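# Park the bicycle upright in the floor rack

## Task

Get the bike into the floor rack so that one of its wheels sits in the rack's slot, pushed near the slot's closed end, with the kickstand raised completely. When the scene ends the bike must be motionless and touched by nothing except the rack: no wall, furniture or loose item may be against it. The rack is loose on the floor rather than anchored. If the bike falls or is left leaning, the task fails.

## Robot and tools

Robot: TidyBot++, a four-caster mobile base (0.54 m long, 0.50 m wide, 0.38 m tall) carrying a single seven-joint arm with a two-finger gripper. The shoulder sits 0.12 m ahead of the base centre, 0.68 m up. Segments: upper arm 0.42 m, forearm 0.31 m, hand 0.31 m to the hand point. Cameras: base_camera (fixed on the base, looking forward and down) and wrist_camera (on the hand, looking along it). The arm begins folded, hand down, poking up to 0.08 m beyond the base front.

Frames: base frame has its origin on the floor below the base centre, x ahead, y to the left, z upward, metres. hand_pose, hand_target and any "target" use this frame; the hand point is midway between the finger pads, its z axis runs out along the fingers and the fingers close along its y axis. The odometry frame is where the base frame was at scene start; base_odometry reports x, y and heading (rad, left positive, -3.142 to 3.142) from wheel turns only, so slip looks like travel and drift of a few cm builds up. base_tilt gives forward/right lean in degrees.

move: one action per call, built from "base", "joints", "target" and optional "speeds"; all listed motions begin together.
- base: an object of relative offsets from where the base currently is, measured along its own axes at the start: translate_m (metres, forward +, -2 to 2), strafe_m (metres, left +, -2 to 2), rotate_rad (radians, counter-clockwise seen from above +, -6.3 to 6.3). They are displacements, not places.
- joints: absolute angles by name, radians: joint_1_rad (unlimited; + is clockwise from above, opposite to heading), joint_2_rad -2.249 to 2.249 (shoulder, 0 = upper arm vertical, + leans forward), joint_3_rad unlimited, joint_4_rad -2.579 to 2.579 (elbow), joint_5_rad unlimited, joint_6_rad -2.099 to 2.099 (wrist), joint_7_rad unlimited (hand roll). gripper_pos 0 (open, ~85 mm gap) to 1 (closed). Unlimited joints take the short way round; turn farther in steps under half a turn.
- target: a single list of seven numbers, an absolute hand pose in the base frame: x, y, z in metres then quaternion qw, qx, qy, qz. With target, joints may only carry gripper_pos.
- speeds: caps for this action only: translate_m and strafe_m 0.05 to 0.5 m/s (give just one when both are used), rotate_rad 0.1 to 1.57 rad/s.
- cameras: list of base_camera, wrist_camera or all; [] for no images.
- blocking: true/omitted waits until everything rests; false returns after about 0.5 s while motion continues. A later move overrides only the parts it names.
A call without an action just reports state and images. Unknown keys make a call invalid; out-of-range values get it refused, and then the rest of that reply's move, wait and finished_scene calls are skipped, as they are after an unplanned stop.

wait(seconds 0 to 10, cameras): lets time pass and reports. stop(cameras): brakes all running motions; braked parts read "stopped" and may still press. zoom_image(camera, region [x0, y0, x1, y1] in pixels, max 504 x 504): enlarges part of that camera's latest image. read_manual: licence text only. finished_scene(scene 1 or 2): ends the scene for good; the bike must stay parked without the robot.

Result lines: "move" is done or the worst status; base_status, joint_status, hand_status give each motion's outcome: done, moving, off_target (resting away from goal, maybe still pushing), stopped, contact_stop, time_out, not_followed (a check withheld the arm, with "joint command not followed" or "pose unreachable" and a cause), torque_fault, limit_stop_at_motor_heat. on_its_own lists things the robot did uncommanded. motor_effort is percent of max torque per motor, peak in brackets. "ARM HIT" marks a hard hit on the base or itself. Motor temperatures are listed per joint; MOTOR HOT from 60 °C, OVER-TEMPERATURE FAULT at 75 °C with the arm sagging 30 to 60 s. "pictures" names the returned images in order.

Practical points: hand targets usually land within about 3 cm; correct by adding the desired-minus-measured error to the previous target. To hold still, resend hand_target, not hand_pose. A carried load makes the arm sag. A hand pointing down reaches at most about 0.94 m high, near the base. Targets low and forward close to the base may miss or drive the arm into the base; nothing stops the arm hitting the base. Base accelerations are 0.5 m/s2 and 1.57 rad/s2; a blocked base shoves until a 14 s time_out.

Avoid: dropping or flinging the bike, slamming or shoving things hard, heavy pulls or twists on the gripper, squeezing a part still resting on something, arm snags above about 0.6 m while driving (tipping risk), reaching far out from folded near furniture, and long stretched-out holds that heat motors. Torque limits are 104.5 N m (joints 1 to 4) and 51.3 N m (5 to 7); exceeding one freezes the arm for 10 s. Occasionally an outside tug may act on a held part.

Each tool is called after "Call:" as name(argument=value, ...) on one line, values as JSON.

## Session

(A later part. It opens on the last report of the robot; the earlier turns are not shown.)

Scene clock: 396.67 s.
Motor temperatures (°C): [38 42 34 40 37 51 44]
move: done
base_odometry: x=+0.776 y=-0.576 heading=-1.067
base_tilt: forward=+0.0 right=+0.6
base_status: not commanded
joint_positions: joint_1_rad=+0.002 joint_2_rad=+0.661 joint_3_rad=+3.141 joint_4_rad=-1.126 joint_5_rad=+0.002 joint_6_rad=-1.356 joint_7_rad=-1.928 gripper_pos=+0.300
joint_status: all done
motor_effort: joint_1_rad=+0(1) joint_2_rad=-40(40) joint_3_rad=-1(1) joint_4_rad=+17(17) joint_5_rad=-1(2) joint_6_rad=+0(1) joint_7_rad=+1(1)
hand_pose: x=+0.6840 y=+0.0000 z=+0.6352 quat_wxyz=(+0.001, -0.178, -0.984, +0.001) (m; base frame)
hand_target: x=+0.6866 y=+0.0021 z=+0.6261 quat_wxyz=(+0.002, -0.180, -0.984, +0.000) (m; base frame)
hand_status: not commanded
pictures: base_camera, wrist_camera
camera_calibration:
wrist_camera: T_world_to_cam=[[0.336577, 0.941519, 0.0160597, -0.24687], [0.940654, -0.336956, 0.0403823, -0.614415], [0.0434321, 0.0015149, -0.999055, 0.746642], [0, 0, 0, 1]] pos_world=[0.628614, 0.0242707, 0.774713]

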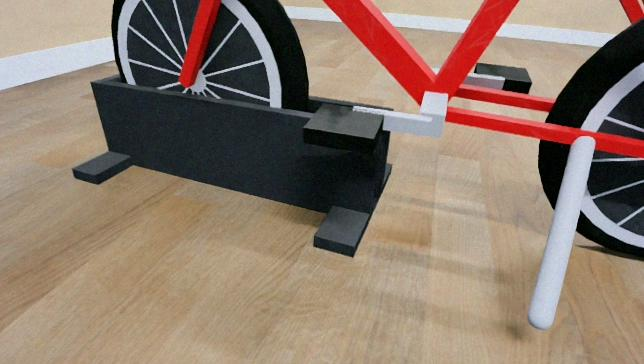

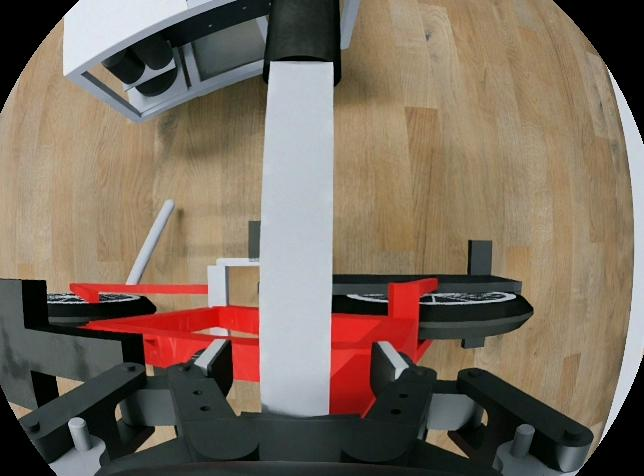

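Call:
move(joints={"gripper_pos": 0.2, "joint_2_rad": 0.4})

Call:
move(joints={"joint_2_rad": 0.0, "joint_4_rad": -1.7, "joint_6_rad": -1.1})

Scene clock: 398.20 s.
Motor temperatures (°C): [38 42 34 40 37 51 44]
move: done
base_odometry: x=+0.776 y=-0.576 heading=-1.067
base_tilt: forward=+0.0 right=+0.6
base_status: not commanded
joint_positions: joint_1_rad=+0.002 joint_2_rad=+0.400 joint_3_rad=+3.141 joint_4_rad=-1.126 joint_5_rad=+0.002 joint_6_rad=-1.356 joint_7_rad=-1.928 gripper_pos=+0.200
joint_status: all done
motor_effort: joint_1_rad=+0(0) joint_2_rad=-32(43) joint_3_rad=+0(1) joint_4_rad=+18(19) joint_5_rad=-1(2) joint_6_rad=+2(2) joint_7_rad=+0(1)
hand_pose: x=+0.6769 y=+0.0000 z=+0.7825 quat_wxyz=(-0.127, -0.177, -0.976, -0.022) (m; base frame)
hand_target: x=+0.6804 y=+0.0021 z=+0.7823 quat_wxyz=(-0.133, -0.179, -0.975, -0.025) (m; base frame)
hand_status: not commanded
pictures: base_camera, wrist_camera
camera_calibration:
wrist_camera: T_world_to_cam=[[0.321116, 0.941551, 0.101811, -0.303496], [0.898394, -0.336868, 0.281793, -0.773983], [0.29962, 0.000978181, -0.954058, 0.685477], [0, 0, 0, 1]] pos_world=[0.587417, 0.024357, 0.902987]

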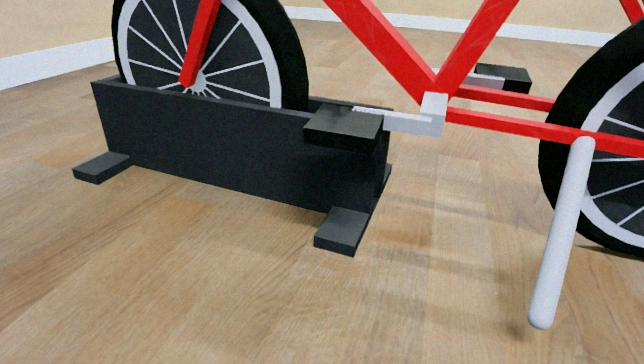

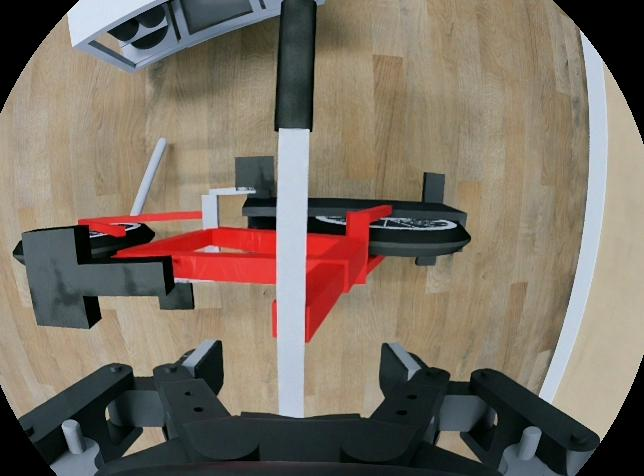

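Scene clock: 400.00 s.
Motor temperatures (°C): [38 42 34 40 37 51 44]
move: done
base_odometry: x=+0.776 y=-0.576 heading=-1.067
base_tilt: forward=+0.0 right=+0.6
base_status: not commanded
joint_positions: joint_1_rad=+0.002 joint_2_rad=+0.022 joint_3_rad=+3.141 joint_4_rad=-1.687 joint_5_rad=+0.002 joint_6_rad=-1.143 joint_7_rad=-1.928 gripper_pos=+0.200
joint_status: all done
motor_effort: joint_1_rad=+0(1) joint_2_rad=-18(34) joint_3_rad=+0(1) joint_4_rad=+18(19) joint_5_rad=-1(2) joint_6_rad=+2(3) joint_7_rad=+1(1)
hand_pose: x=+0.5285 y=+0.0003 z=+0.7609 quat_wxyz=(-0.142, -0.176, -0.974, -0.025) (m; base frame)
hand_target: x=+0.5350 y=+0.0020 z=+0.7687 quat_wxyz=(-0.167, -0.178, -0.969, -0.031) (m; base frame)
hand_status: not commanded
pictures: base_camera, wrist_camera
camera_calibration:
wrist_camera: T_world_to_cam=[[0.317555, 0.941703, 0.111151, -0.259141], [0.889649, -0.336445, 0.308754, -0.65034], [0.328151, 0.000839201, -0.944625, 0.687075], [0, 0, 0, 1]] pos_world=[0.435402, 0.0246539, 0.878627]

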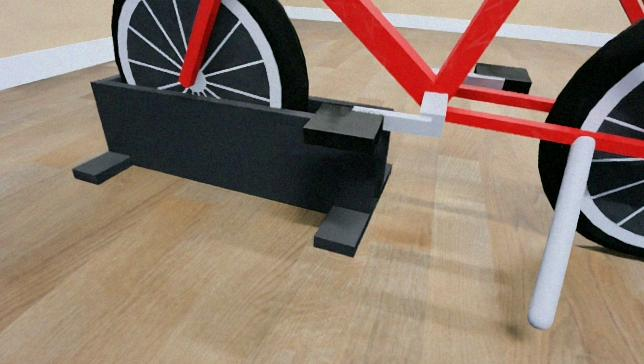

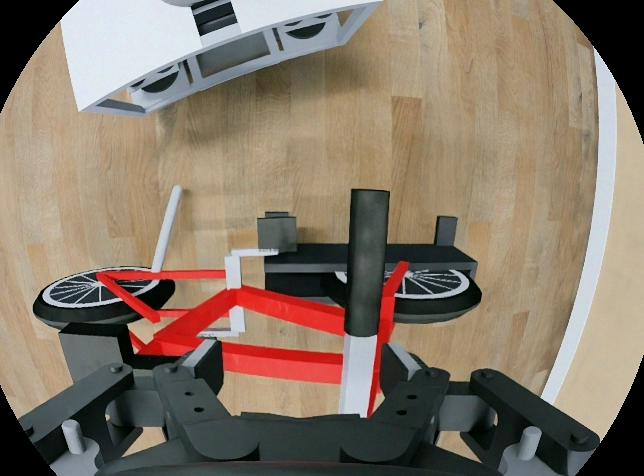

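Call:
move(joints={"joint_2_rad": -0.3, "joint_4_rad": -2.2, "joint_6_rad": -1.0, "joint_7_rad": -1.57, "gripper_pos": 1.0}, base={"rotate_rad": -0.368}, speeds={"rotate_rad": 0.4})

Call:
move(base={"translate_m": -0.15}, speeds={"translate_m": 0.2})

Scene clock: 403.03 s.
Motor temperatures (°C): [38 42 34 40 37 51 44]
move: done
base_odometry: x=+0.776 y=-0.576 heading=-1.434
base_tilt: forward=+0.0 right=+0.6
base_status: done
joint_positions: joint_1_rad=+0.002 joint_2_rad=-0.277 joint_3_rad=+3.141 joint_4_rad=-2.188 joint_5_rad=+0.002 joint_6_rad=-1.043 joint_7_rad=-1.618 gripper_pos=+0.999
joint_status: all done
motor_effort: joint_1_rad=+0(1) joint_2_rad=-5(19) joint_3_rad=+0(2) joint_4_rad=+17(19) joint_5_rad=-2(2) joint_6_rad=+2(3) joint_7_rad=+1(1)
hand_pose: x=+0.3585 y=+0.0006 z=+0.6759 quat_wxyz=(-0.094, -0.024, -0.995, -0.001) (m; base frame)
hand_target: x=+0.3666 y=+0.0017 z=+0.6799 quat_wxyz=(-0.120, +0.001, -0.993, +0.000) (m; base frame)
hand_status: not commanded
pictures: base_camera, wrist_camera
camera_calibration:
wrist_camera: T_world_to_cam=[[0.0287639, 0.999354, 0.0215414, -0.0319165], [0.97323, -0.032915, 0.227463, -0.447967], [0.228025, 0.014422, -0.973548, 0.718023], [0, 0, 0, 1]] pos_world=[0.273165, 0.00679574, 0.801614]

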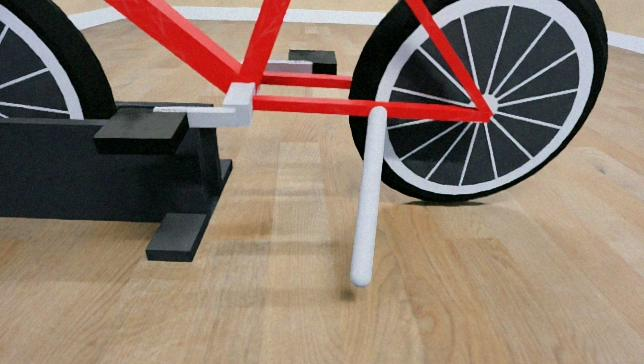

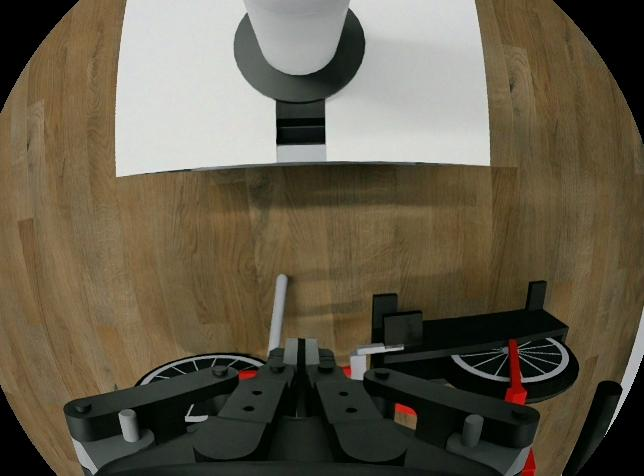

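Scene clock: 404.53 s.
Motor temperatures (°C): [38 42 34 40 37 51 44]
move: done
base_odometry: x=+0.755 y=-0.427 heading=-1.436
base_tilt: forward=+0.0 right=+0.6
base_status: done
joint_positions: joint_1_rad=+0.002 joint_2_rad=-0.285 joint_3_rad=+3.141 joint_4_rad=-2.190 joint_5_rad=+0.002 joint_6_rad=-1.039 joint_7_rad=-1.614 gripper_pos=+0.999
joint_status: not commanded
motor_effort: joint_1_rad=+0(1) joint_2_rad=-5(9) joint_3_rad=+0(1) joint_4_rad=+17(18) joint_5_rad=-1(2) joint_6_rad=+1(2) joint_7_rad=+1(1)
hand_pose: x=+0.3587 y=+0.0006 z=+0.6770 quat_wxyz=(-0.098, -0.022, -0.995, -0.001) (m; base frame)
hand_target: x=+0.3666 y=+0.0017 z=+0.6799 quat_wxyz=(-0.120, +0.001, -0.993, +0.000) (m; base frame)
hand_status: not commanded
pictures: base_camera, wrist_camera
camera_calibration:
wrist_camera: T_world_to_cam=[[0.0253433, 0.999455, 0.0211373, -0.0304469], [0.971276, -0.0296221, 0.236103, -0.4536], [0.2366, 0.0145466, -0.971498, 0.714553], [0, 0, 0, 1]] pos_world=[0.272279, 0.00659942, 0.801927]

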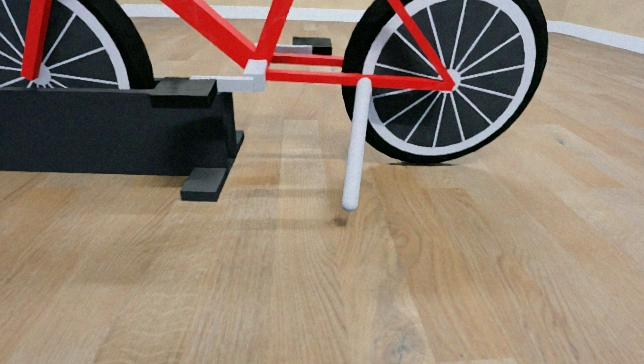

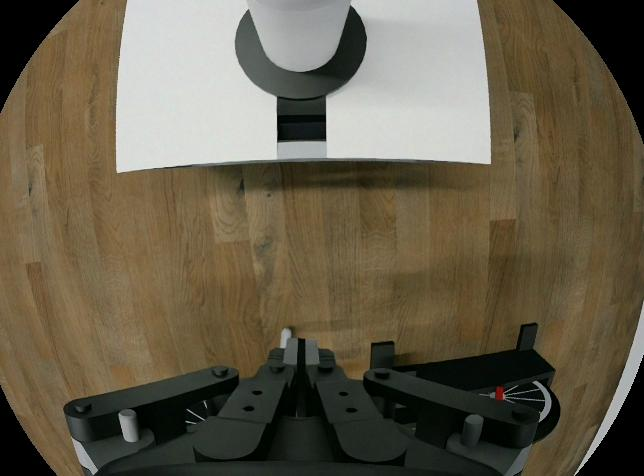

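Call:
move(joints={"joint_2_rad": 0.1, "joint_4_rad": -2.4, "joint_6_rad": 1.3, "joint_7_rad": -1.55}, cameras=[])

Call:
move(joints={"joint_2_rad": 1.36, "joint_4_rad": -2.41, "joint_6_rad": 1.4})

Scene clock: 407.93 s.
Motor temperatures (°C): [38 42 34 40 37 51 44]
move: done
base_odometry: x=+0.755 y=-0.427 heading=-1.436
base_tilt: forward=+0.0 right=+0.6
base_status: not commanded
joint_positions: joint_1_rad=+0.002 joint_2_rad=+0.077 joint_3_rad=+3.141 joint_4_rad=-2.387 joint_5_rad=+0.002 joint_6_rad=+1.262 joint_7_rad=-1.594 gripper_pos=+0.999
joint_status: all done
motor_effort: joint_1_rad=+0(1) joint_2_rad=-18(18) joint_3_rad=+0(1) joint_4_rad=+16(20) joint_5_rad=-3(3) joint_6_rad=+8(9) joint_7_rad=+1(1)
hand_pose: x=+0.6388 y=+0.0011 z=+0.9684 quat_wxyz=(-0.825, -0.006, -0.566, -0.009) (m; base frame)
hand_target: x=+0.6393 y=+0.0021 z=+0.9614 quat_wxyz=(-0.825, +0.006, -0.565, +0.008) (m; base frame)
hand_status: not commanded
pictures: none
No camera images: "cameras" was empty.

Scene clock: 410.47 s.
Motor temperatures (°C): [38 42 34 40 37 51 44]
move: done
base_odometry: x=+0.755 y=-0.427 heading=-1.436
base_tilt: forward=+0.0 right=+0.6
base_status: not commanded
joint_positions: joint_1_rad=+0.002 joint_2_rad=+1.340 joint_3_rad=+3.141 joint_4_rad=-2.397 joint_5_rad=+0.002 joint_6_rad=+1.363 joint_7_rad=-1.594 gripper_pos=+0.999
joint_status: all done
motor_effort: joint_1_rad=+0(0) joint_2_rad=-31(35) joint_3_rad=-1(2) joint_4_rad=-6(17) joint_5_rad=-1(2) joint_6_rad=+6(9) joint_7_rad=+1(1)
hand_pose: x=+0.5683 y=+0.0012 z=+0.2938 quat_wxyz=(-0.374, -0.011, -0.927, -0.005) (m; base frame)
hand_target: x=+0.5627 y=+0.0021 z=+0.2924 quat_wxyz=(-0.376, +0.009, -0.926, +0.003) (m; base frame)
hand_status: not commanded
pictures: base_camera, wrist_camera
camera_calibration:
wrist_camera: T_world_to_cam=[[-0.00574162, 0.999787, 0.01984, -0.0102558], [0.69068, -0.0103826, 0.723086, -0.55028], [0.723138, 0.0178548, -0.690473, -0.0663595], [0, 0, 0, 1]] pos_world=[0.427996, 0.00572504, 0.352284]

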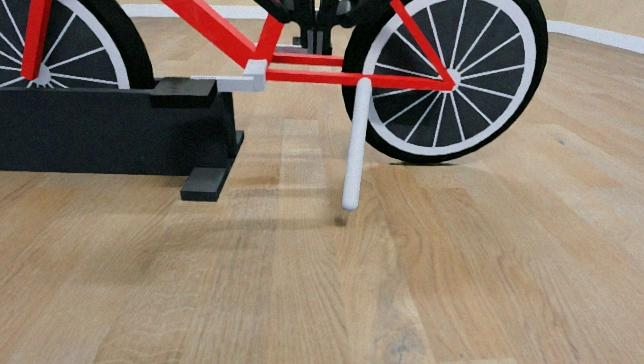

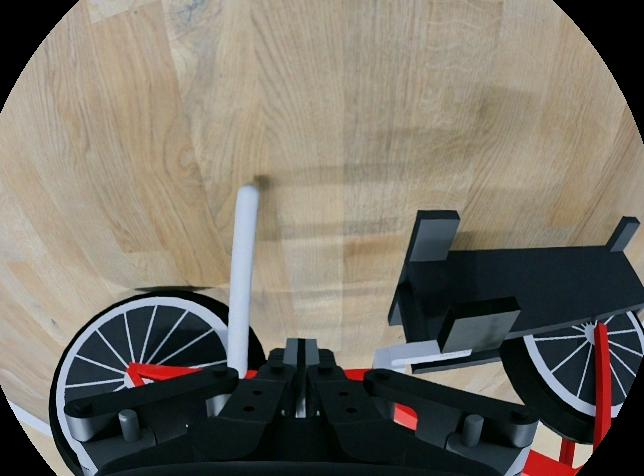

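Call:
move(joints={"joint_2_rad": 1.71, "joint_4_rad": -1.505, "joint_6_rad": 0.83, "joint_7_rad": -3.1})

Scene clock: 421.73 s.
Motor temperatures (°C): [38 42 34 40 37 51 44]
move: done
base_odometry: x=+0.755 y=-0.427 heading=-1.436
base_tilt: forward=+0.0 right=+0.6
base_status: not commanded
joint_positions: joint_1_rad=+0.002 joint_2_rad=+1.685 joint_3_rad=+3.141 joint_4_rad=-1.517 joint_5_rad=+0.002 joint_6_rad=+0.881 joint_7_rad=-3.053 gripper_pos=+0.999
joint_status: all done
motor_effort: joint_1_rad=+0(1) joint_2_rad=-41(42) joint_3_rad=-1(2) joint_4_rad=+3(6) joint_5_rad=-1(2) joint_6_rad=+7(7) joint_7_rad=+0(1)
hand_pose: x=+0.7454 y=+0.0008 z=+0.1077 quat_wxyz=(-0.294, -0.620, -0.676, -0.269) (m; base frame)
hand_target: x=+0.7263 y=+0.0021 z=+0.0836 quat_wxyz=(-0.266, -0.644, -0.670, -0.256) (m; base frame)
hand_status: not commanded
pictures: base_camera, wrist_camera
camera_calibration:
wrist_camera: T_world_to_cam=[[0.665889, 0.102211, 0.739016, -0.582471], [0.0391511, -0.993993, 0.102199, 0.0152191], [0.745022, -0.0391198, -0.665891, -0.341913], [0, 0, 0, 1]] pos_world=[0.641998, 0.0612868, 0.201223]

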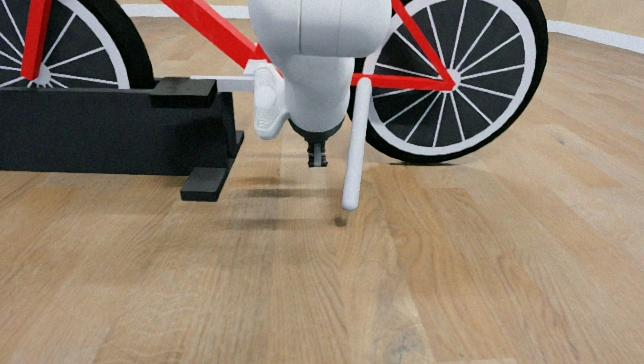

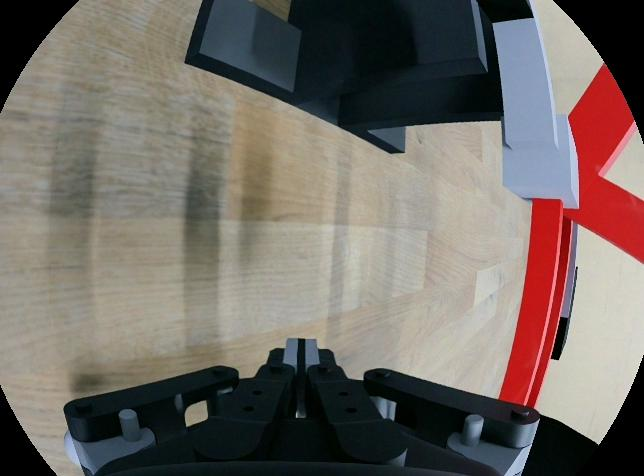

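Call:
move(base={"strafe_m": -0.07}, speeds={"strafe_m": 0.06})

Scene clock: 423.53 s.
Motor temperatures (°C): [38 42 34 40 37 51 44]
move: done
base_odometry: x=+0.686 y=-0.436 heading=-1.436
base_tilt: forward=+0.0 right=+0.6
base_status: done
joint_positions: joint_1_rad=-0.027 joint_2_rad=+1.685 joint_3_rad=+3.120 joint_4_rad=-1.516 joint_5_rad=+0.002 joint_6_rad=+0.878 joint_7_rad=-3.056 gripper_pos=+0.999
joint_status: not commanded
motor_effort: joint_1_rad=+5(8) joint_2_rad=-41(41) joint_3_rad=+3(5) joint_4_rad=+3(3) joint_5_rad=-4(7) joint_6_rad=+7(7) joint_7_rad=+1(1)
hand_pose: x=+0.7450 y=+0.0295 z=+0.1075 quat_wxyz=(-0.283, -0.615, -0.681, -0.280) (m; base frame)
hand_target: x=+0.7263 y=+0.0021 z=+0.0836 quat_wxyz=(-0.266, -0.644, -0.670, -0.256) (m; base frame)
hand_status: not commanded
pictures: base_camera, wrist_camera
camera_calibration:
wrist_camera: T_world_to_cam=[[0.664716, 0.102111, 0.740085, -0.584185], [0.0642688, -0.994759, 0.0795255, 0.0275627], [0.744327, -0.00529753, -0.667795, -0.340831], [0, 0, 0, 1]] pos_world=[0.640235, 0.0852646, 0.202549]

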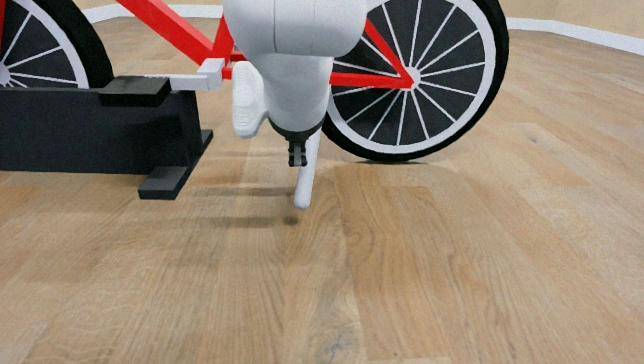

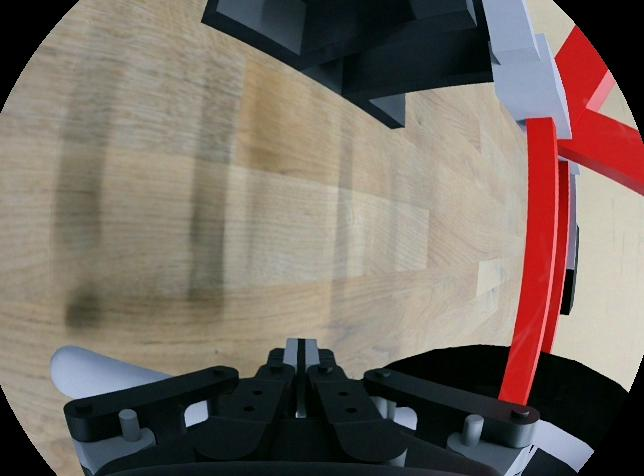

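Call:
move(base={"strafe_m": -0.04}, speeds={"strafe_m": 0.06})

Scene clock: 424.93 s.
Motor temperatures (°C): [38 42 34 39 37 51 44]
move: done
base_odometry: x=+0.646 y=-0.442 heading=-1.436
base_tilt: forward=+0.0 right=+0.6
base_status: done
joint_positions: joint_1_rad=-0.045 joint_2_rad=+1.686 joint_3_rad=+3.104 joint_4_rad=-1.511 joint_5_rad=+0.002 joint_6_rad=+0.876 joint_7_rad=-3.057 gripper_pos=+0.999
joint_status: not commanded
motor_effort: joint_1_rad=+7(13) joint_2_rad=-40(42) joint_3_rad=+5(8) joint_4_rad=+3(4) joint_5_rad=-6(10) joint_6_rad=+6(7) joint_7_rad=+1(1)
hand_pose: x=+0.7456 y=+0.0489 z=+0.1081 quat_wxyz=(-0.276, -0.611, -0.683, -0.288) (m; base frame)
hand_target: x=+0.7263 y=+0.0021 z=+0.0836 quat_wxyz=(-0.266, -0.644, -0.670, -0.256) (m; base frame)
hand_status: not commanded
pictures: base_camera, wrist_camera
camera_calibration:
wrist_camera: T_world_to_cam=[[0.662035, 0.100252, 0.742738, -0.585216], [0.0797523, -0.99481, 0.0631888, 0.036928], [0.745218, 0.0174018, -0.666594, -0.342716], [0, 0, 0, 1]] pos_world=[0.639886, 0.101369, 0.203876]

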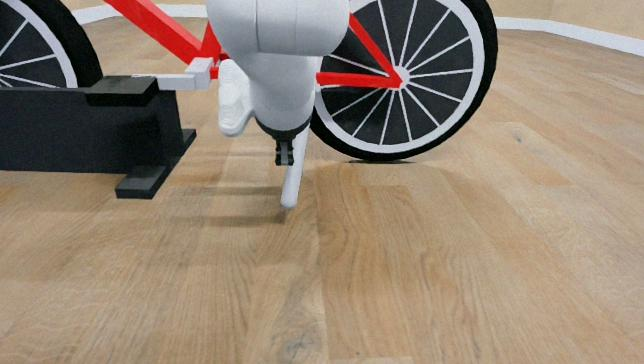

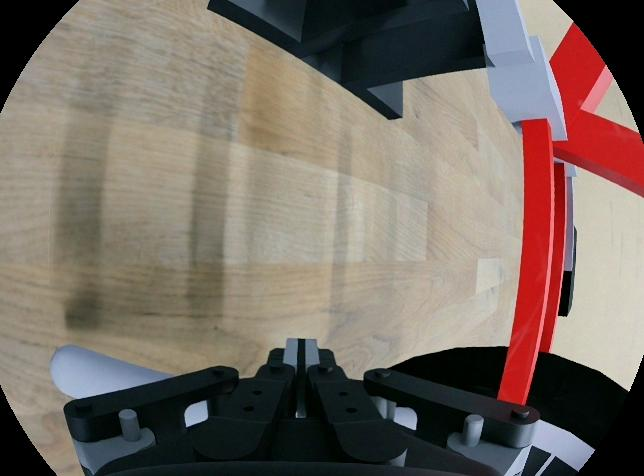

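Call:
move(base={"strafe_m": 0.12}, speeds={"strafe_m": 0.2})

Call:
move(joints={"joint_1_rad": 0.0, "joint_2_rad": 1.82, "joint_4_rad": -1.45, "joint_6_rad": 0.944})

Scene clock: 428.77 s.
Motor temperatures (°C): [38 42 34 39 37 51 44]
move: done
base_odometry: x=+0.765 y=-0.425 heading=-1.435
base_tilt: forward=+0.0 right=+0.6
base_status: done
joint_positions: joint_1_rad=-0.005 joint_2_rad=+1.688 joint_3_rad=+3.136 joint_4_rad=-1.511 joint_5_rad=+0.002 joint_6_rad=+0.876 joint_7_rad=-3.057 gripper_pos=+0.999
joint_status: not commanded
motor_effort: joint_1_rad=+0(6) joint_2_rad=-41(41) joint_3_rad=-1(3) joint_4_rad=+3(5) joint_5_rad=-1(6) joint_6_rad=+6(7) joint_7_rad=+0(1)
hand_pose: x=+0.7462 y=+0.0076 z=+0.1063 quat_wxyz=(-0.291, -0.620, -0.677, -0.272) (m; base frame)
hand_target: x=+0.7263 y=+0.0021 z=+0.0836 quat_wxyz=(-0.266, -0.644, -0.670, -0.256) (m; base frame)
hand_status: not commanded
pictures: base_camera, wrist_camera
camera_calibration:
wrist_camera: T_world_to_cam=[[0.666302, 0.0992329, 0.739049, -0.582983], [0.0431692, -0.994577, 0.0946229, 0.019873], [0.744431, -0.0311433, -0.666973, -0.342594], [0, 0, 0, 1]] pos_world=[0.642623, 0.0669468, 0.200472]

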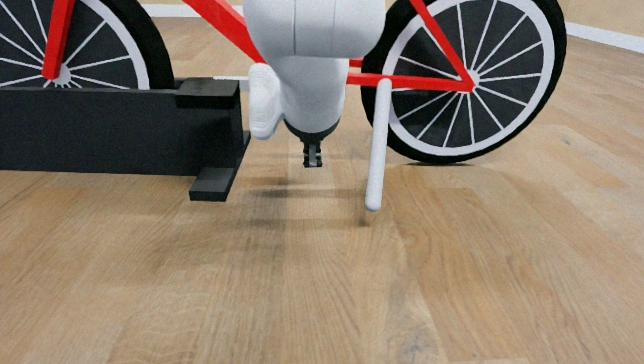

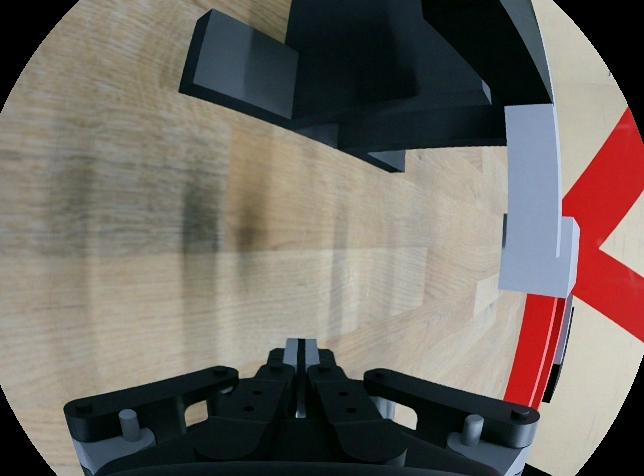

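Scene clock: 430.00 s.
Motor temperatures (°C): [38 42 34 39 37 51 44]
move: done
base_odometry: x=+0.765 y=-0.425 heading=-1.435
base_tilt: forward=+0.0 right=+0.6
base_status: not commanded
joint_positions: joint_1_rad=-0.005 joint_2_rad=+1.813 joint_3_rad=+3.136 joint_4_rad=-1.458 joint_5_rad=+0.002 joint_6_rad=+0.917 joint_7_rad=-3.057 gripper_pos=+0.999
joint_status: all done
motor_effort: joint_1_rad=+0(1) joint_2_rad=-38(43) joint_3_rad=-1(2) joint_4_rad=+2(4) joint_5_rad=-1(2) joint_6_rad=+6(8) joint_7_rad=+1(1)
hand_pose: x=+0.7076 y=+0.0073 z=+0.0497 quat_wxyz=(-0.280, -0.624, -0.681, -0.262) (m; base frame)
hand_target: x=+0.7132 y=+0.0021 z=+0.0529 quat_wxyz=(-0.286, -0.636, -0.662, -0.275) (m; base frame)
hand_status: not commanded
pictures: base_camera, wrist_camera
camera_calibration:
wrist_camera: T_world_to_cam=[[0.688899, 0.0990025, 0.718065, -0.530324], [0.0455575, -0.994584, 0.0934202, 0.0249552], [0.723425, -0.0316438, -0.689678, -0.335693], [0, 0, 0, 1]] pos_world=[0.607051, 0.0667009, 0.146956]

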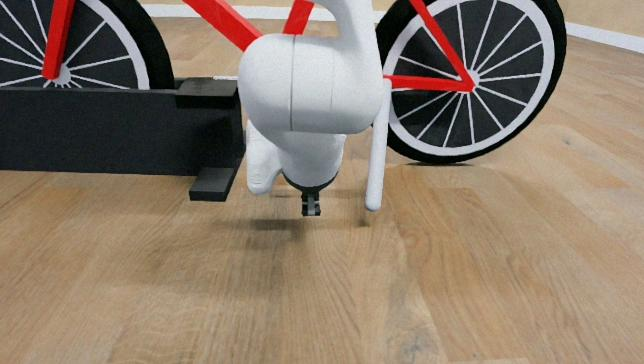

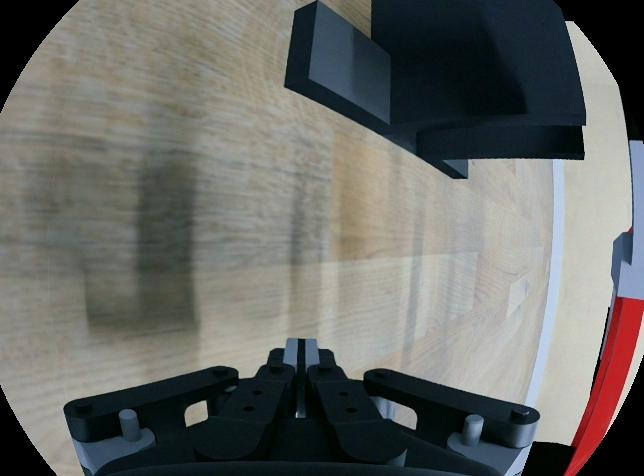

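Call:
move(base={"strafe_m": -0.24}, speeds={"strafe_m": 0.3})

Scene clock: 432.23 s.
Motor temperatures (°C): [38 42 34 39 37 51 44]
move: done
base_odometry: x=+0.527 y=-0.457 heading=-1.435
base_tilt: forward=+0.0 right=+0.6
base_status: done
joint_positions: joint_1_rad=-0.048 joint_2_rad=+1.814 joint_3_rad=+3.101 joint_4_rad=-1.453 joint_5_rad=+0.017 joint_6_rad=+0.923 joint_7_rad=-3.066 gripper_pos=+0.999
joint_status: not commanded
motor_effort: joint_1_rad=+7(14) joint_2_rad=-36(43) joint_3_rad=+4(10) joint_4_rad=+2(6) joint_5_rad=-5(10) joint_6_rad=+5(8) joint_7_rad=+1(2)
hand_pose: x=+0.7096 y=+0.0529 z=+0.0526 quat_wxyz=(-0.264, -0.613, -0.687, -0.286) (m; base frame)
hand_target: x=+0.7132 y=+0.0021 z=+0.0529 quat_wxyz=(-0.286, -0.636, -0.662, -0.275) (m; base frame)
hand_status: not commanded
pictures: base_camera, wrist_camera
camera_calibration:
wrist_camera: T_world_to_cam=[[0.677518, 0.0980022, 0.728948, -0.530749], [0.0878914, -0.994769, 0.0520499, 0.0421496], [0.730236, 0.0288035, -0.682588, -0.342053], [0, 0, 0, 1]] pos_world=[0.605667, 0.103796, 0.151213]

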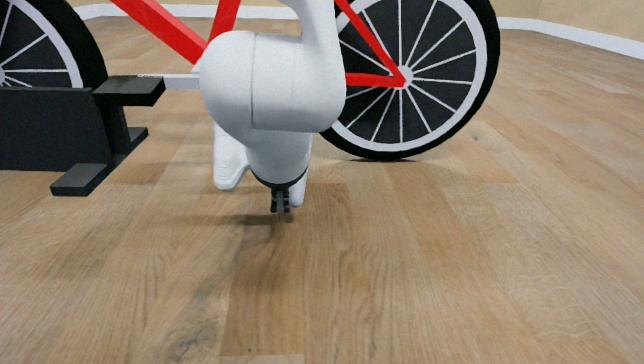

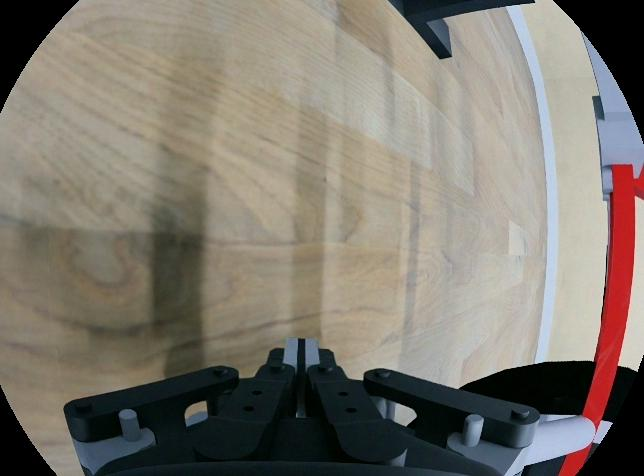

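Call:
move(base={"translate_m": -0.14, "strafe_m": 0.02}, speeds={"translate_m": 0.2})

Call:
move(base={"strafe_m": -0.18}, speeds={"strafe_m": 0.3})

Scene clock: 434.90 s.
Motor temperatures (°C): [38 42 34 39 37 51 44]
move: done
base_odometry: x=+0.528 y=-0.316 heading=-1.435
base_tilt: forward=+0.0 right=+0.6
base_status: done
joint_positions: joint_1_rad=-0.014 joint_2_rad=+1.814 joint_3_rad=+3.126 joint_4_rad=-1.448 joint_5_rad=+0.017 joint_6_rad=+0.924 joint_7_rad=-3.066 gripper_pos=+0.999
joint_status: not commanded
motor_effort: joint_1_rad=+0(6) joint_2_rad=-39(41) joint_3_rad=-2(4) joint_4_rad=+2(3) joint_5_rad=+0(5) joint_6_rad=+6(7) joint_7_rad=+0(1)
hand_pose: x=+0.7135 y=+0.0209 z=+0.0528 quat_wxyz=(-0.278, -0.619, -0.681, -0.275) (m; base frame)
hand_target: x=+0.7132 y=+0.0021 z=+0.0529 quat_wxyz=(-0.286, -0.636, -0.662, -0.275) (m; base frame)
hand_status: not commanded
pictures: base_camera, wrist_camera
camera_calibration:
wrist_camera: T_world_to_cam=[[0.676096, 0.0964194, 0.730478, -0.529376], [0.0592246, -0.995305, 0.0765598, 0.0290895], [0.73443, -0.0084995, -0.678632, -0.346285], [0, 0, 0, 1]] pos_world=[0.610508, 0.0770518, 0.149471]

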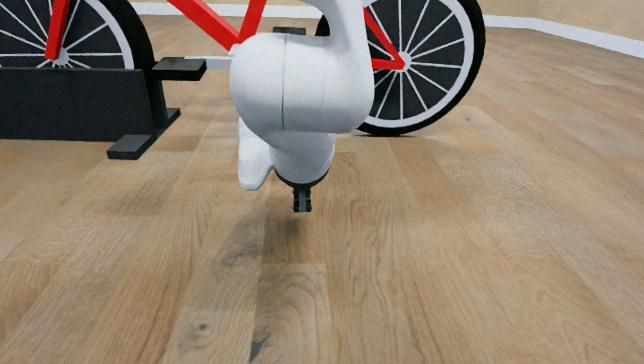

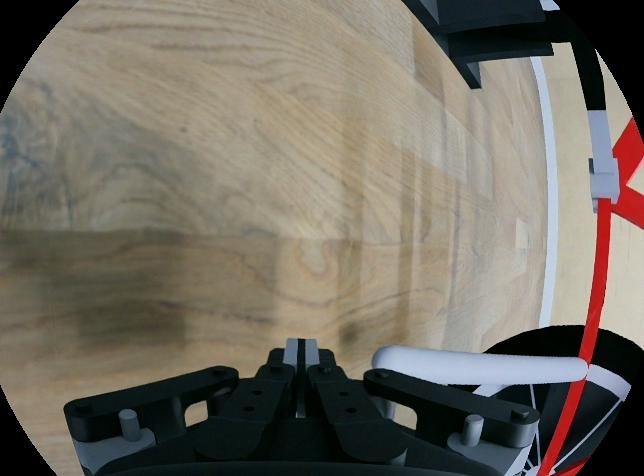

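Scene clock: 436.47 s.
Motor temperatures (°C): [38 42 34 39 37 51 44]
move: done
base_odometry: x=+0.350 y=-0.340 heading=-1.436
base_tilt: forward=+0.0 right=+0.6
base_status: done
joint_positions: joint_1_rad=+0.001 joint_2_rad=+1.814 joint_3_rad=+3.133 joint_4_rad=-1.448 joint_5_rad=+0.017 joint_6_rad=+0.924 joint_7_rad=-3.066 gripper_pos=+0.999
joint_status: not commanded
motor_effort: joint_1_rad=+0(3) joint_2_rad=-39(39) joint_3_rad=-2(4) joint_4_rad=+2(2) joint_5_rad=-1(2) joint_6_rad=+6(7) joint_7_rad=+1(1)
hand_pose: x=+0.7137 y=+0.0088 z=+0.0526 quat_wxyz=(-0.282, -0.623, -0.678, -0.271) (m; base frame)
hand_target: x=+0.7132 y=+0.0021 z=+0.0529 quat_wxyz=(-0.286, -0.636, -0.662, -0.275) (m; base frame)
hand_status: not commanded
pictures: base_camera, wrist_camera
camera_calibration:
wrist_camera: T_world_to_cam=[[0.677345, 0.0918119, 0.729914, -0.529074], [0.0457036, -0.995517, 0.0828087, 0.0264446], [0.734244, -0.0227304, -0.678505, -0.346386], [0, 0, 0, 1]] pos_world=[0.611489, 0.0670278, 0.148964]

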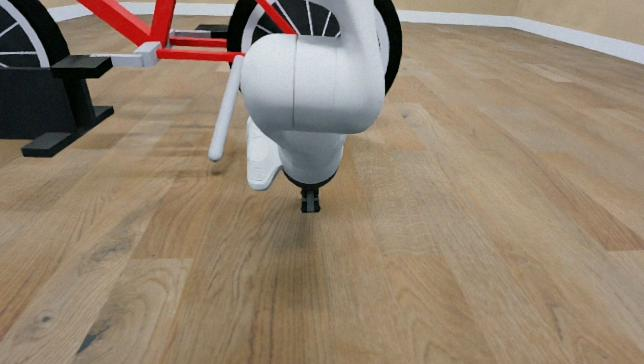

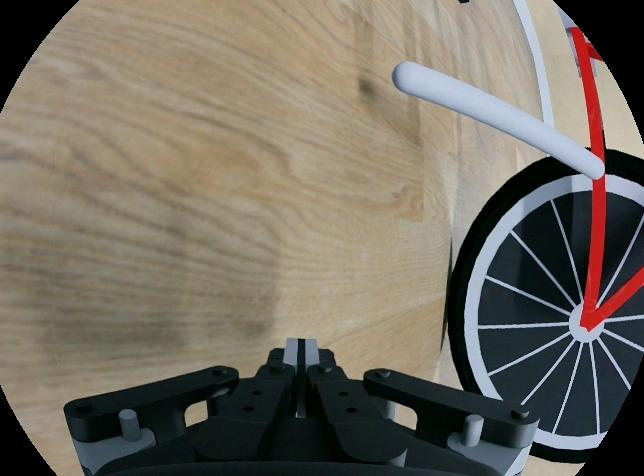

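Call:
move(base={"translate_m": 0.135}, speeds={"translate_m": 0.2}, cameras=[])

Call:
move(base={"strafe_m": 0.24}, speeds={"strafe_m": 0.1})

Scene clock: 438.23 s.
Motor temperatures (°C): [38 42 34 39 37 51 44]
move: done
base_odometry: x=+0.368 y=-0.474 heading=-1.436
base_tilt: forward=+0.0 right=+0.6
base_status: done
joint_positions: joint_1_rad=+0.001 joint_2_rad=+1.814 joint_3_rad=+3.133 joint_4_rad=-1.449 joint_5_rad=+0.017 joint_6_rad=+0.924 joint_7_rad=-3.066 gripper_pos=+0.999
joint_status: not commanded
motor_effort: joint_1_rad=+0(1) joint_2_rad=-39(41) joint_3_rad=-2(2) joint_4_rad=+2(4) joint_5_rad=-1(2) joint_6_rad=+6(7) joint_7_rad=+0(1)
hand_pose: x=+0.7134 y=+0.0088 z=+0.0524 quat_wxyz=(-0.282, -0.623, -0.678, -0.271) (m; base frame)
hand_target: x=+0.7132 y=+0.0021 z=+0.0529 quat_wxyz=(-0.286, -0.636, -0.662, -0.275) (m; base frame)
hand_status: not commanded
pictures: none
No camera images: "cameras" was empty.

Scene clock: 441.20 s.
Motor temperatures (°C): [38 42 34 39 37 51 44]
move: done
base_odometry: x=+0.605 y=-0.442 heading=-1.436
base_tilt: forward=+0.0 right=+0.6
base_status: done
joint_positions: joint_1_rad=+0.069 joint_2_rad=+1.814 joint_3_rad=+3.188 joint_4_rad=-1.450 joint_5_rad=-0.013 joint_6_rad=+0.925 joint_7_rad=-3.066 gripper_pos=+0.999
joint_status: not commanded
motor_effort: joint_1_rad=-13(16) joint_2_rad=-35(40) joint_3_rad=-10(13) joint_4_rad=+2(4) joint_5_rad=+7(9) joint_6_rad=+4(7) joint_7_rad=+1(1)
hand_pose: x=+0.7102 y=-0.0647 z=+0.0525 quat_wxyz=(-0.310, -0.643, -0.658, -0.239) (m; base frame)
hand_target: x=+0.7132 y=+0.0021 z=+0.0529 quat_wxyz=(-0.286, -0.636, -0.662, -0.275) (m; base frame)
hand_status: not commanded
pictures: base_camera, wrist_camera
camera_calibration:
wrist_camera: T_world_to_cam=[[0.685475, 0.0758262, 0.724137, -0.526425], [-0.0379215, -0.989494, 0.139509, 0.0102201], [0.727108, -0.123091, -0.675398, -0.347165], [0, 0, 0, 1]] pos_world=[0.613665, 0.00729685, 0.145303]

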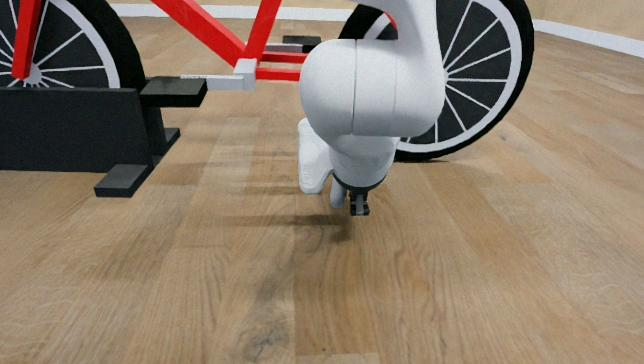

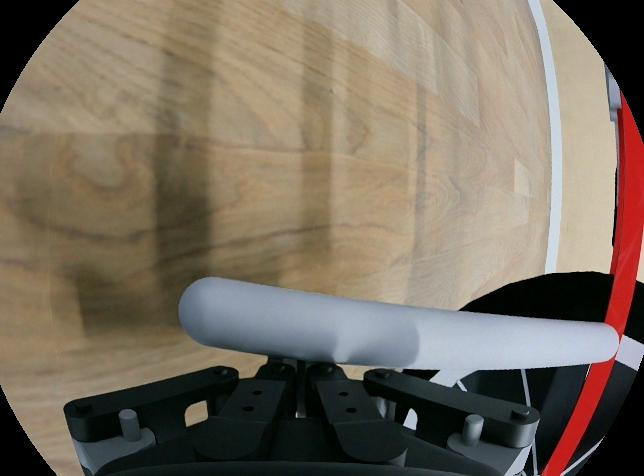

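Call:
move(base={"strafe_m": 0.06}, speeds={"strafe_m": 0.08})

Scene clock: 442.57 s.
Motor temperatures (°C): [38 42 34 39 37 51 44]
move: done
base_odometry: x=+0.665 y=-0.434 heading=-1.437
base_tilt: forward=+0.0 right=+0.6
base_status: done
joint_positions: joint_1_rad=+0.076 joint_2_rad=+1.814 joint_3_rad=+3.195 joint_4_rad=-1.455 joint_5_rad=-0.022 joint_6_rad=+0.926 joint_7_rad=-3.066 gripper_pos=+0.999
joint_status: not commanded
motor_effort: joint_1_rad=-13(18) joint_2_rad=-37(38) joint_3_rad=-10(14) joint_4_rad=+4(5) joint_5_rad=+7(11) joint_6_rad=+5(6) joint_7_rad=+1(1)
hand_pose: x=+0.7069 y=-0.0740 z=+0.0520 quat_wxyz=(-0.313, -0.646, -0.656, -0.233) (m; base frame)
hand_target: x=+0.7132 y=+0.0021 z=+0.0529 quat_wxyz=(-0.286, -0.636, -0.662, -0.275) (m; base frame)
hand_status: not commanded
pictures: base_camera, wrist_camera
camera_calibration:
wrist_camera: T_world_to_cam=[[0.689765, 0.0722439, 0.72042, -0.526156], [-0.0507643, -0.987735, 0.147654, 0.00970079], [0.722251, -0.138419, -0.677638, -0.343847], [0, 0, 0, 1]] pos_world=[0.611761, -0.0000014493, 0.144617]

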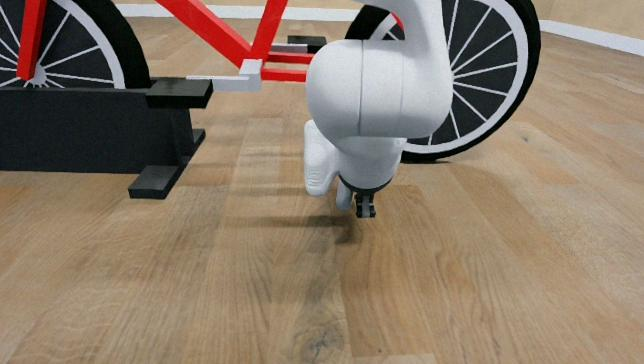

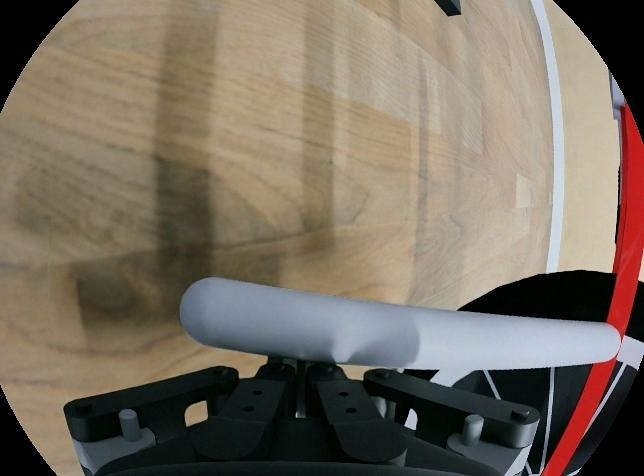

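Call:
move(base={"strafe_m": 0.08}, speeds={"strafe_m": 0.08})

Scene clock: 444.20 s.
Motor temperatures (°C): [38 42 34 39 37 51 44]
move: done
base_odometry: x=+0.744 y=-0.423 heading=-1.437
base_tilt: forward=+0.0 right=+0.6
base_status: done
joint_positions: joint_1_rad=+0.081 joint_2_rad=+1.814 joint_3_rad=+3.200 joint_4_rad=-1.461 joint_5_rad=-0.028 joint_6_rad=+0.926 joint_7_rad=-3.066 gripper_pos=+0.999
joint_status: not commanded
motor_effort: joint_1_rad=-15(19) joint_2_rad=-38(40) joint_3_rad=-11(15) joint_4_rad=+6(7) joint_5_rad=+8(11) joint_6_rad=+6(7) joint_7_rad=+1(1)
hand_pose: x=+0.7027 y=-0.0808 z=+0.0509 quat_wxyz=(-0.313, -0.650, -0.654, -0.228) (m; base frame)
hand_target: x=+0.7132 y=+0.0021 z=+0.0529 quat_wxyz=(-0.286, -0.636, -0.662, -0.275) (m; base frame)
hand_status: not commanded
pictures: base_camera, wrist_camera
camera_calibration:
wrist_camera: T_world_to_cam=[[0.695129, 0.0685706, 0.715608, -0.52579], [-0.0601221, -0.986408, 0.152921, 0.00942516], [0.716367, -0.149323, -0.681558, -0.339062], [0, 0, 0, 1]] pos_world=[0.608951, -0.00527906, 0.143728]

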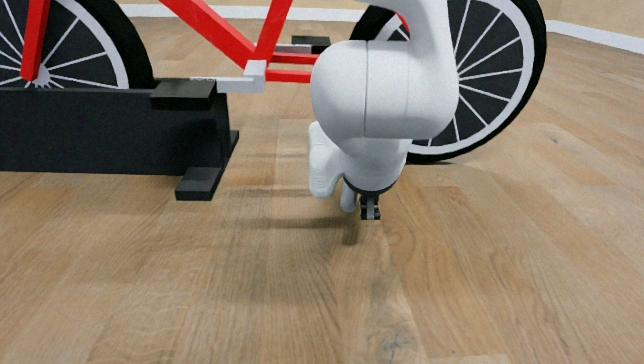

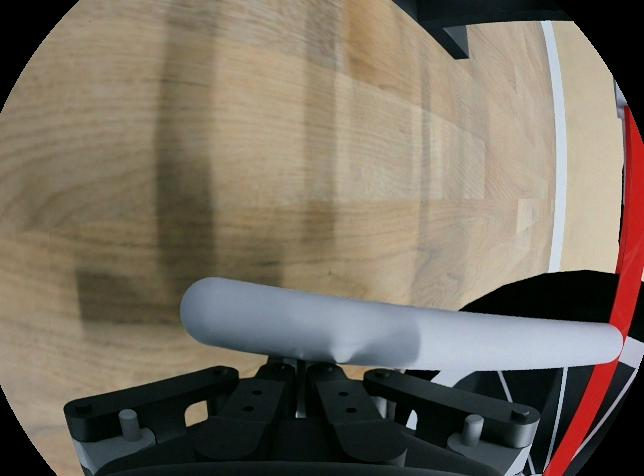

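Call:
move(base={"strafe_m": -0.13}, speeds={"strafe_m": 0.2}, cameras=[])

Call:
move(base={"translate_m": -0.2}, cameras=["base_camera"])

Call:
move(joints={"joint_1_rad": 0, "joint_2_rad": 0.0, "joint_4_rad": -1.7, "joint_6_rad": -1.1, "joint_7_rad": -1.57}, base={"strafe_m": -0.6})

Scene clock: 446.37 s.
Motor temperatures (°C): [38 42 34 39 37 51 44]
move: done
base_odometry: x=+0.615 y=-0.441 heading=-1.437
base_tilt: forward=+0.0 right=+0.6
base_status: done
joint_positions: joint_1_rad=+0.006 joint_2_rad=+1.814 joint_3_rad=+3.145 joint_4_rad=-1.454 joint_5_rad=-0.027 joint_6_rad=+0.926 joint_7_rad=-3.066 gripper_pos=+0.999
joint_status: not commanded
motor_effort: joint_1_rad=+0(13) joint_2_rad=-39(41) joint_3_rad=-1(10) joint_4_rad=+2(6) joint_5_rad=-1(7) joint_6_rad=+6(7) joint_7_rad=+0(1)
hand_pose: x=+0.7108 y=-0.0103 z=+0.0516 quat_wxyz=(-0.292, -0.636, -0.666, -0.258) (m; base frame)
hand_target: x=+0.7132 y=+0.0021 z=+0.0529 quat_wxyz=(-0.286, -0.636, -0.662, -0.275) (m; base frame)
hand_status: not commanded
pictures: none
No camera images: "cameras" was empty.

Scene clock: 448.00 s.
Motor temperatures (°C): [38 42 34 39 37 51 44]
move: done
base_odometry: x=+0.589 y=-0.243 heading=-1.437
base_tilt: forward=+0.0 right=+0.6
base_status: done
joint_positions: joint_1_rad=+0.006 joint_2_rad=+1.816 joint_3_rad=+3.145 joint_4_rad=-1.454 joint_5_rad=-0.027 joint_6_rad=+0.926 joint_7_rad=-3.066 gripper_pos=+0.999
joint_status: not commanded
motor_effort: joint_1_rad=+0(1) joint_2_rad=-39(41) joint_3_rad=-1(2) joint_4_rad=+2(3) joint_5_rad=-1(2) joint_6_rad=+6(7) joint_7_rad=+0(1)
hand_pose: x=+0.7094 y=-0.0103 z=+0.0503 quat_wxyz=(-0.291, -0.636, -0.667, -0.257) (m; base frame)
hand_target: x=+0.7132 y=+0.0021 z=+0.0529 quat_wxyz=(-0.286, -0.636, -0.662, -0.275) (m; base frame)
hand_status: not commanded
pictures: base_camera

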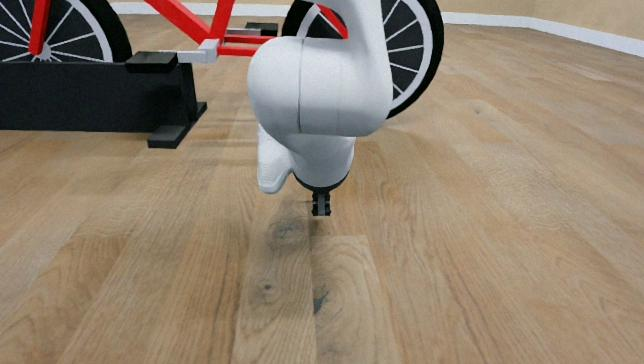

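Scene clock: 451.43 s.
Motor temperatures (°C): [38 42 34 39 37 51 44]
move: done
base_odometry: x=-0.006 y=-0.322 heading=-1.438
base_tilt: forward=+0.0 right=+0.6
base_status: done
joint_positions: joint_1_rad=+0.003 joint_2_rad=+0.016 joint_3_rad=+3.145 joint_4_rad=-1.686 joint_5_rad=-0.027 joint_6_rad=-1.051 joint_7_rad=-1.616 gripper_pos=+0.999
joint_status: all done
motor_effort: joint_1_rad=+0(4) joint_2_rad=-19(47) joint_3_rad=+0(3) joint_4_rad=+19(20) joint_5_rad=-2(3) joint_6_rad=+3(7) joint_7_rad=+1(2)
hand_pose: x=+0.5555 y=+0.0060 z=+0.7734 quat_wxyz=(-0.193, -0.029, -0.981, -0.017) (m; base frame)
hand_target: x=+0.5350 y=+0.0020 z=+0.7688 quat_wxyz=(-0.170, +0.001, -0.985, +0.000) (m; base frame)
hand_status: not commanded
pictures: base_camera, wrist_camera
camera_calibration:
wrist_camera: T_world_to_cam=[[0.0307069, 0.998041, 0.0545075, -0.0716096], [0.908249, -0.0506287, 0.415357, -0.770821], [0.417303, 0.036752, -0.908024, 0.612032], [0, 0, 0, 1]] pos_world=[0.446894, 0.00995027, 0.879808]

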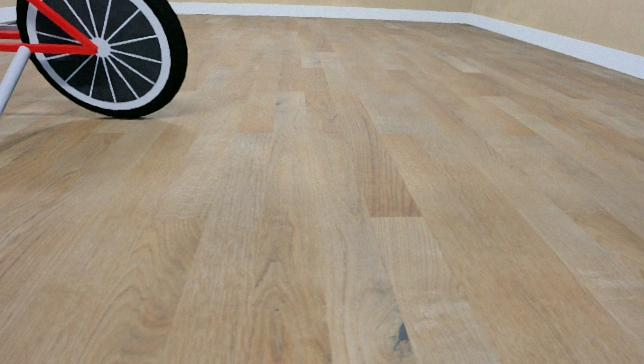

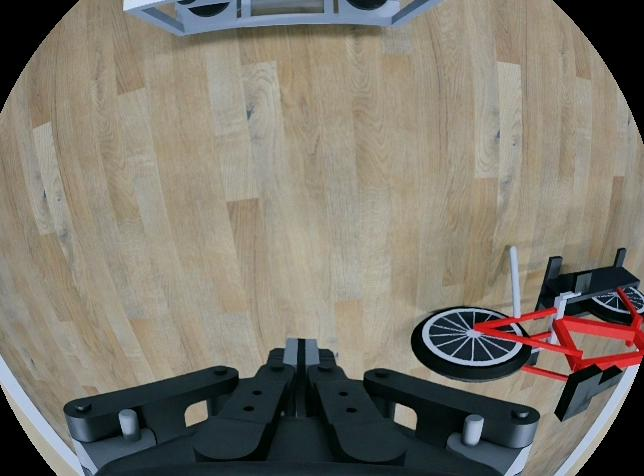

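Call:
zoom_image(camera="wrist_camera", region=[400, 220, 644, 430])

Scaled by 2.066.

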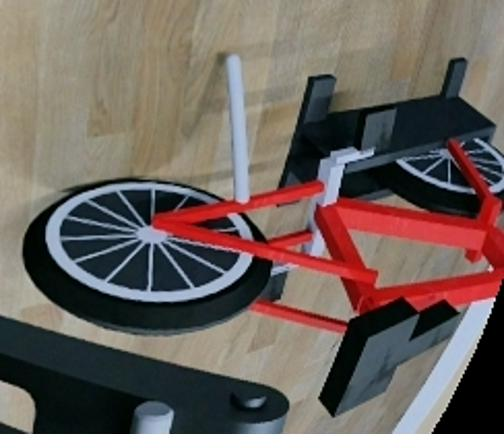

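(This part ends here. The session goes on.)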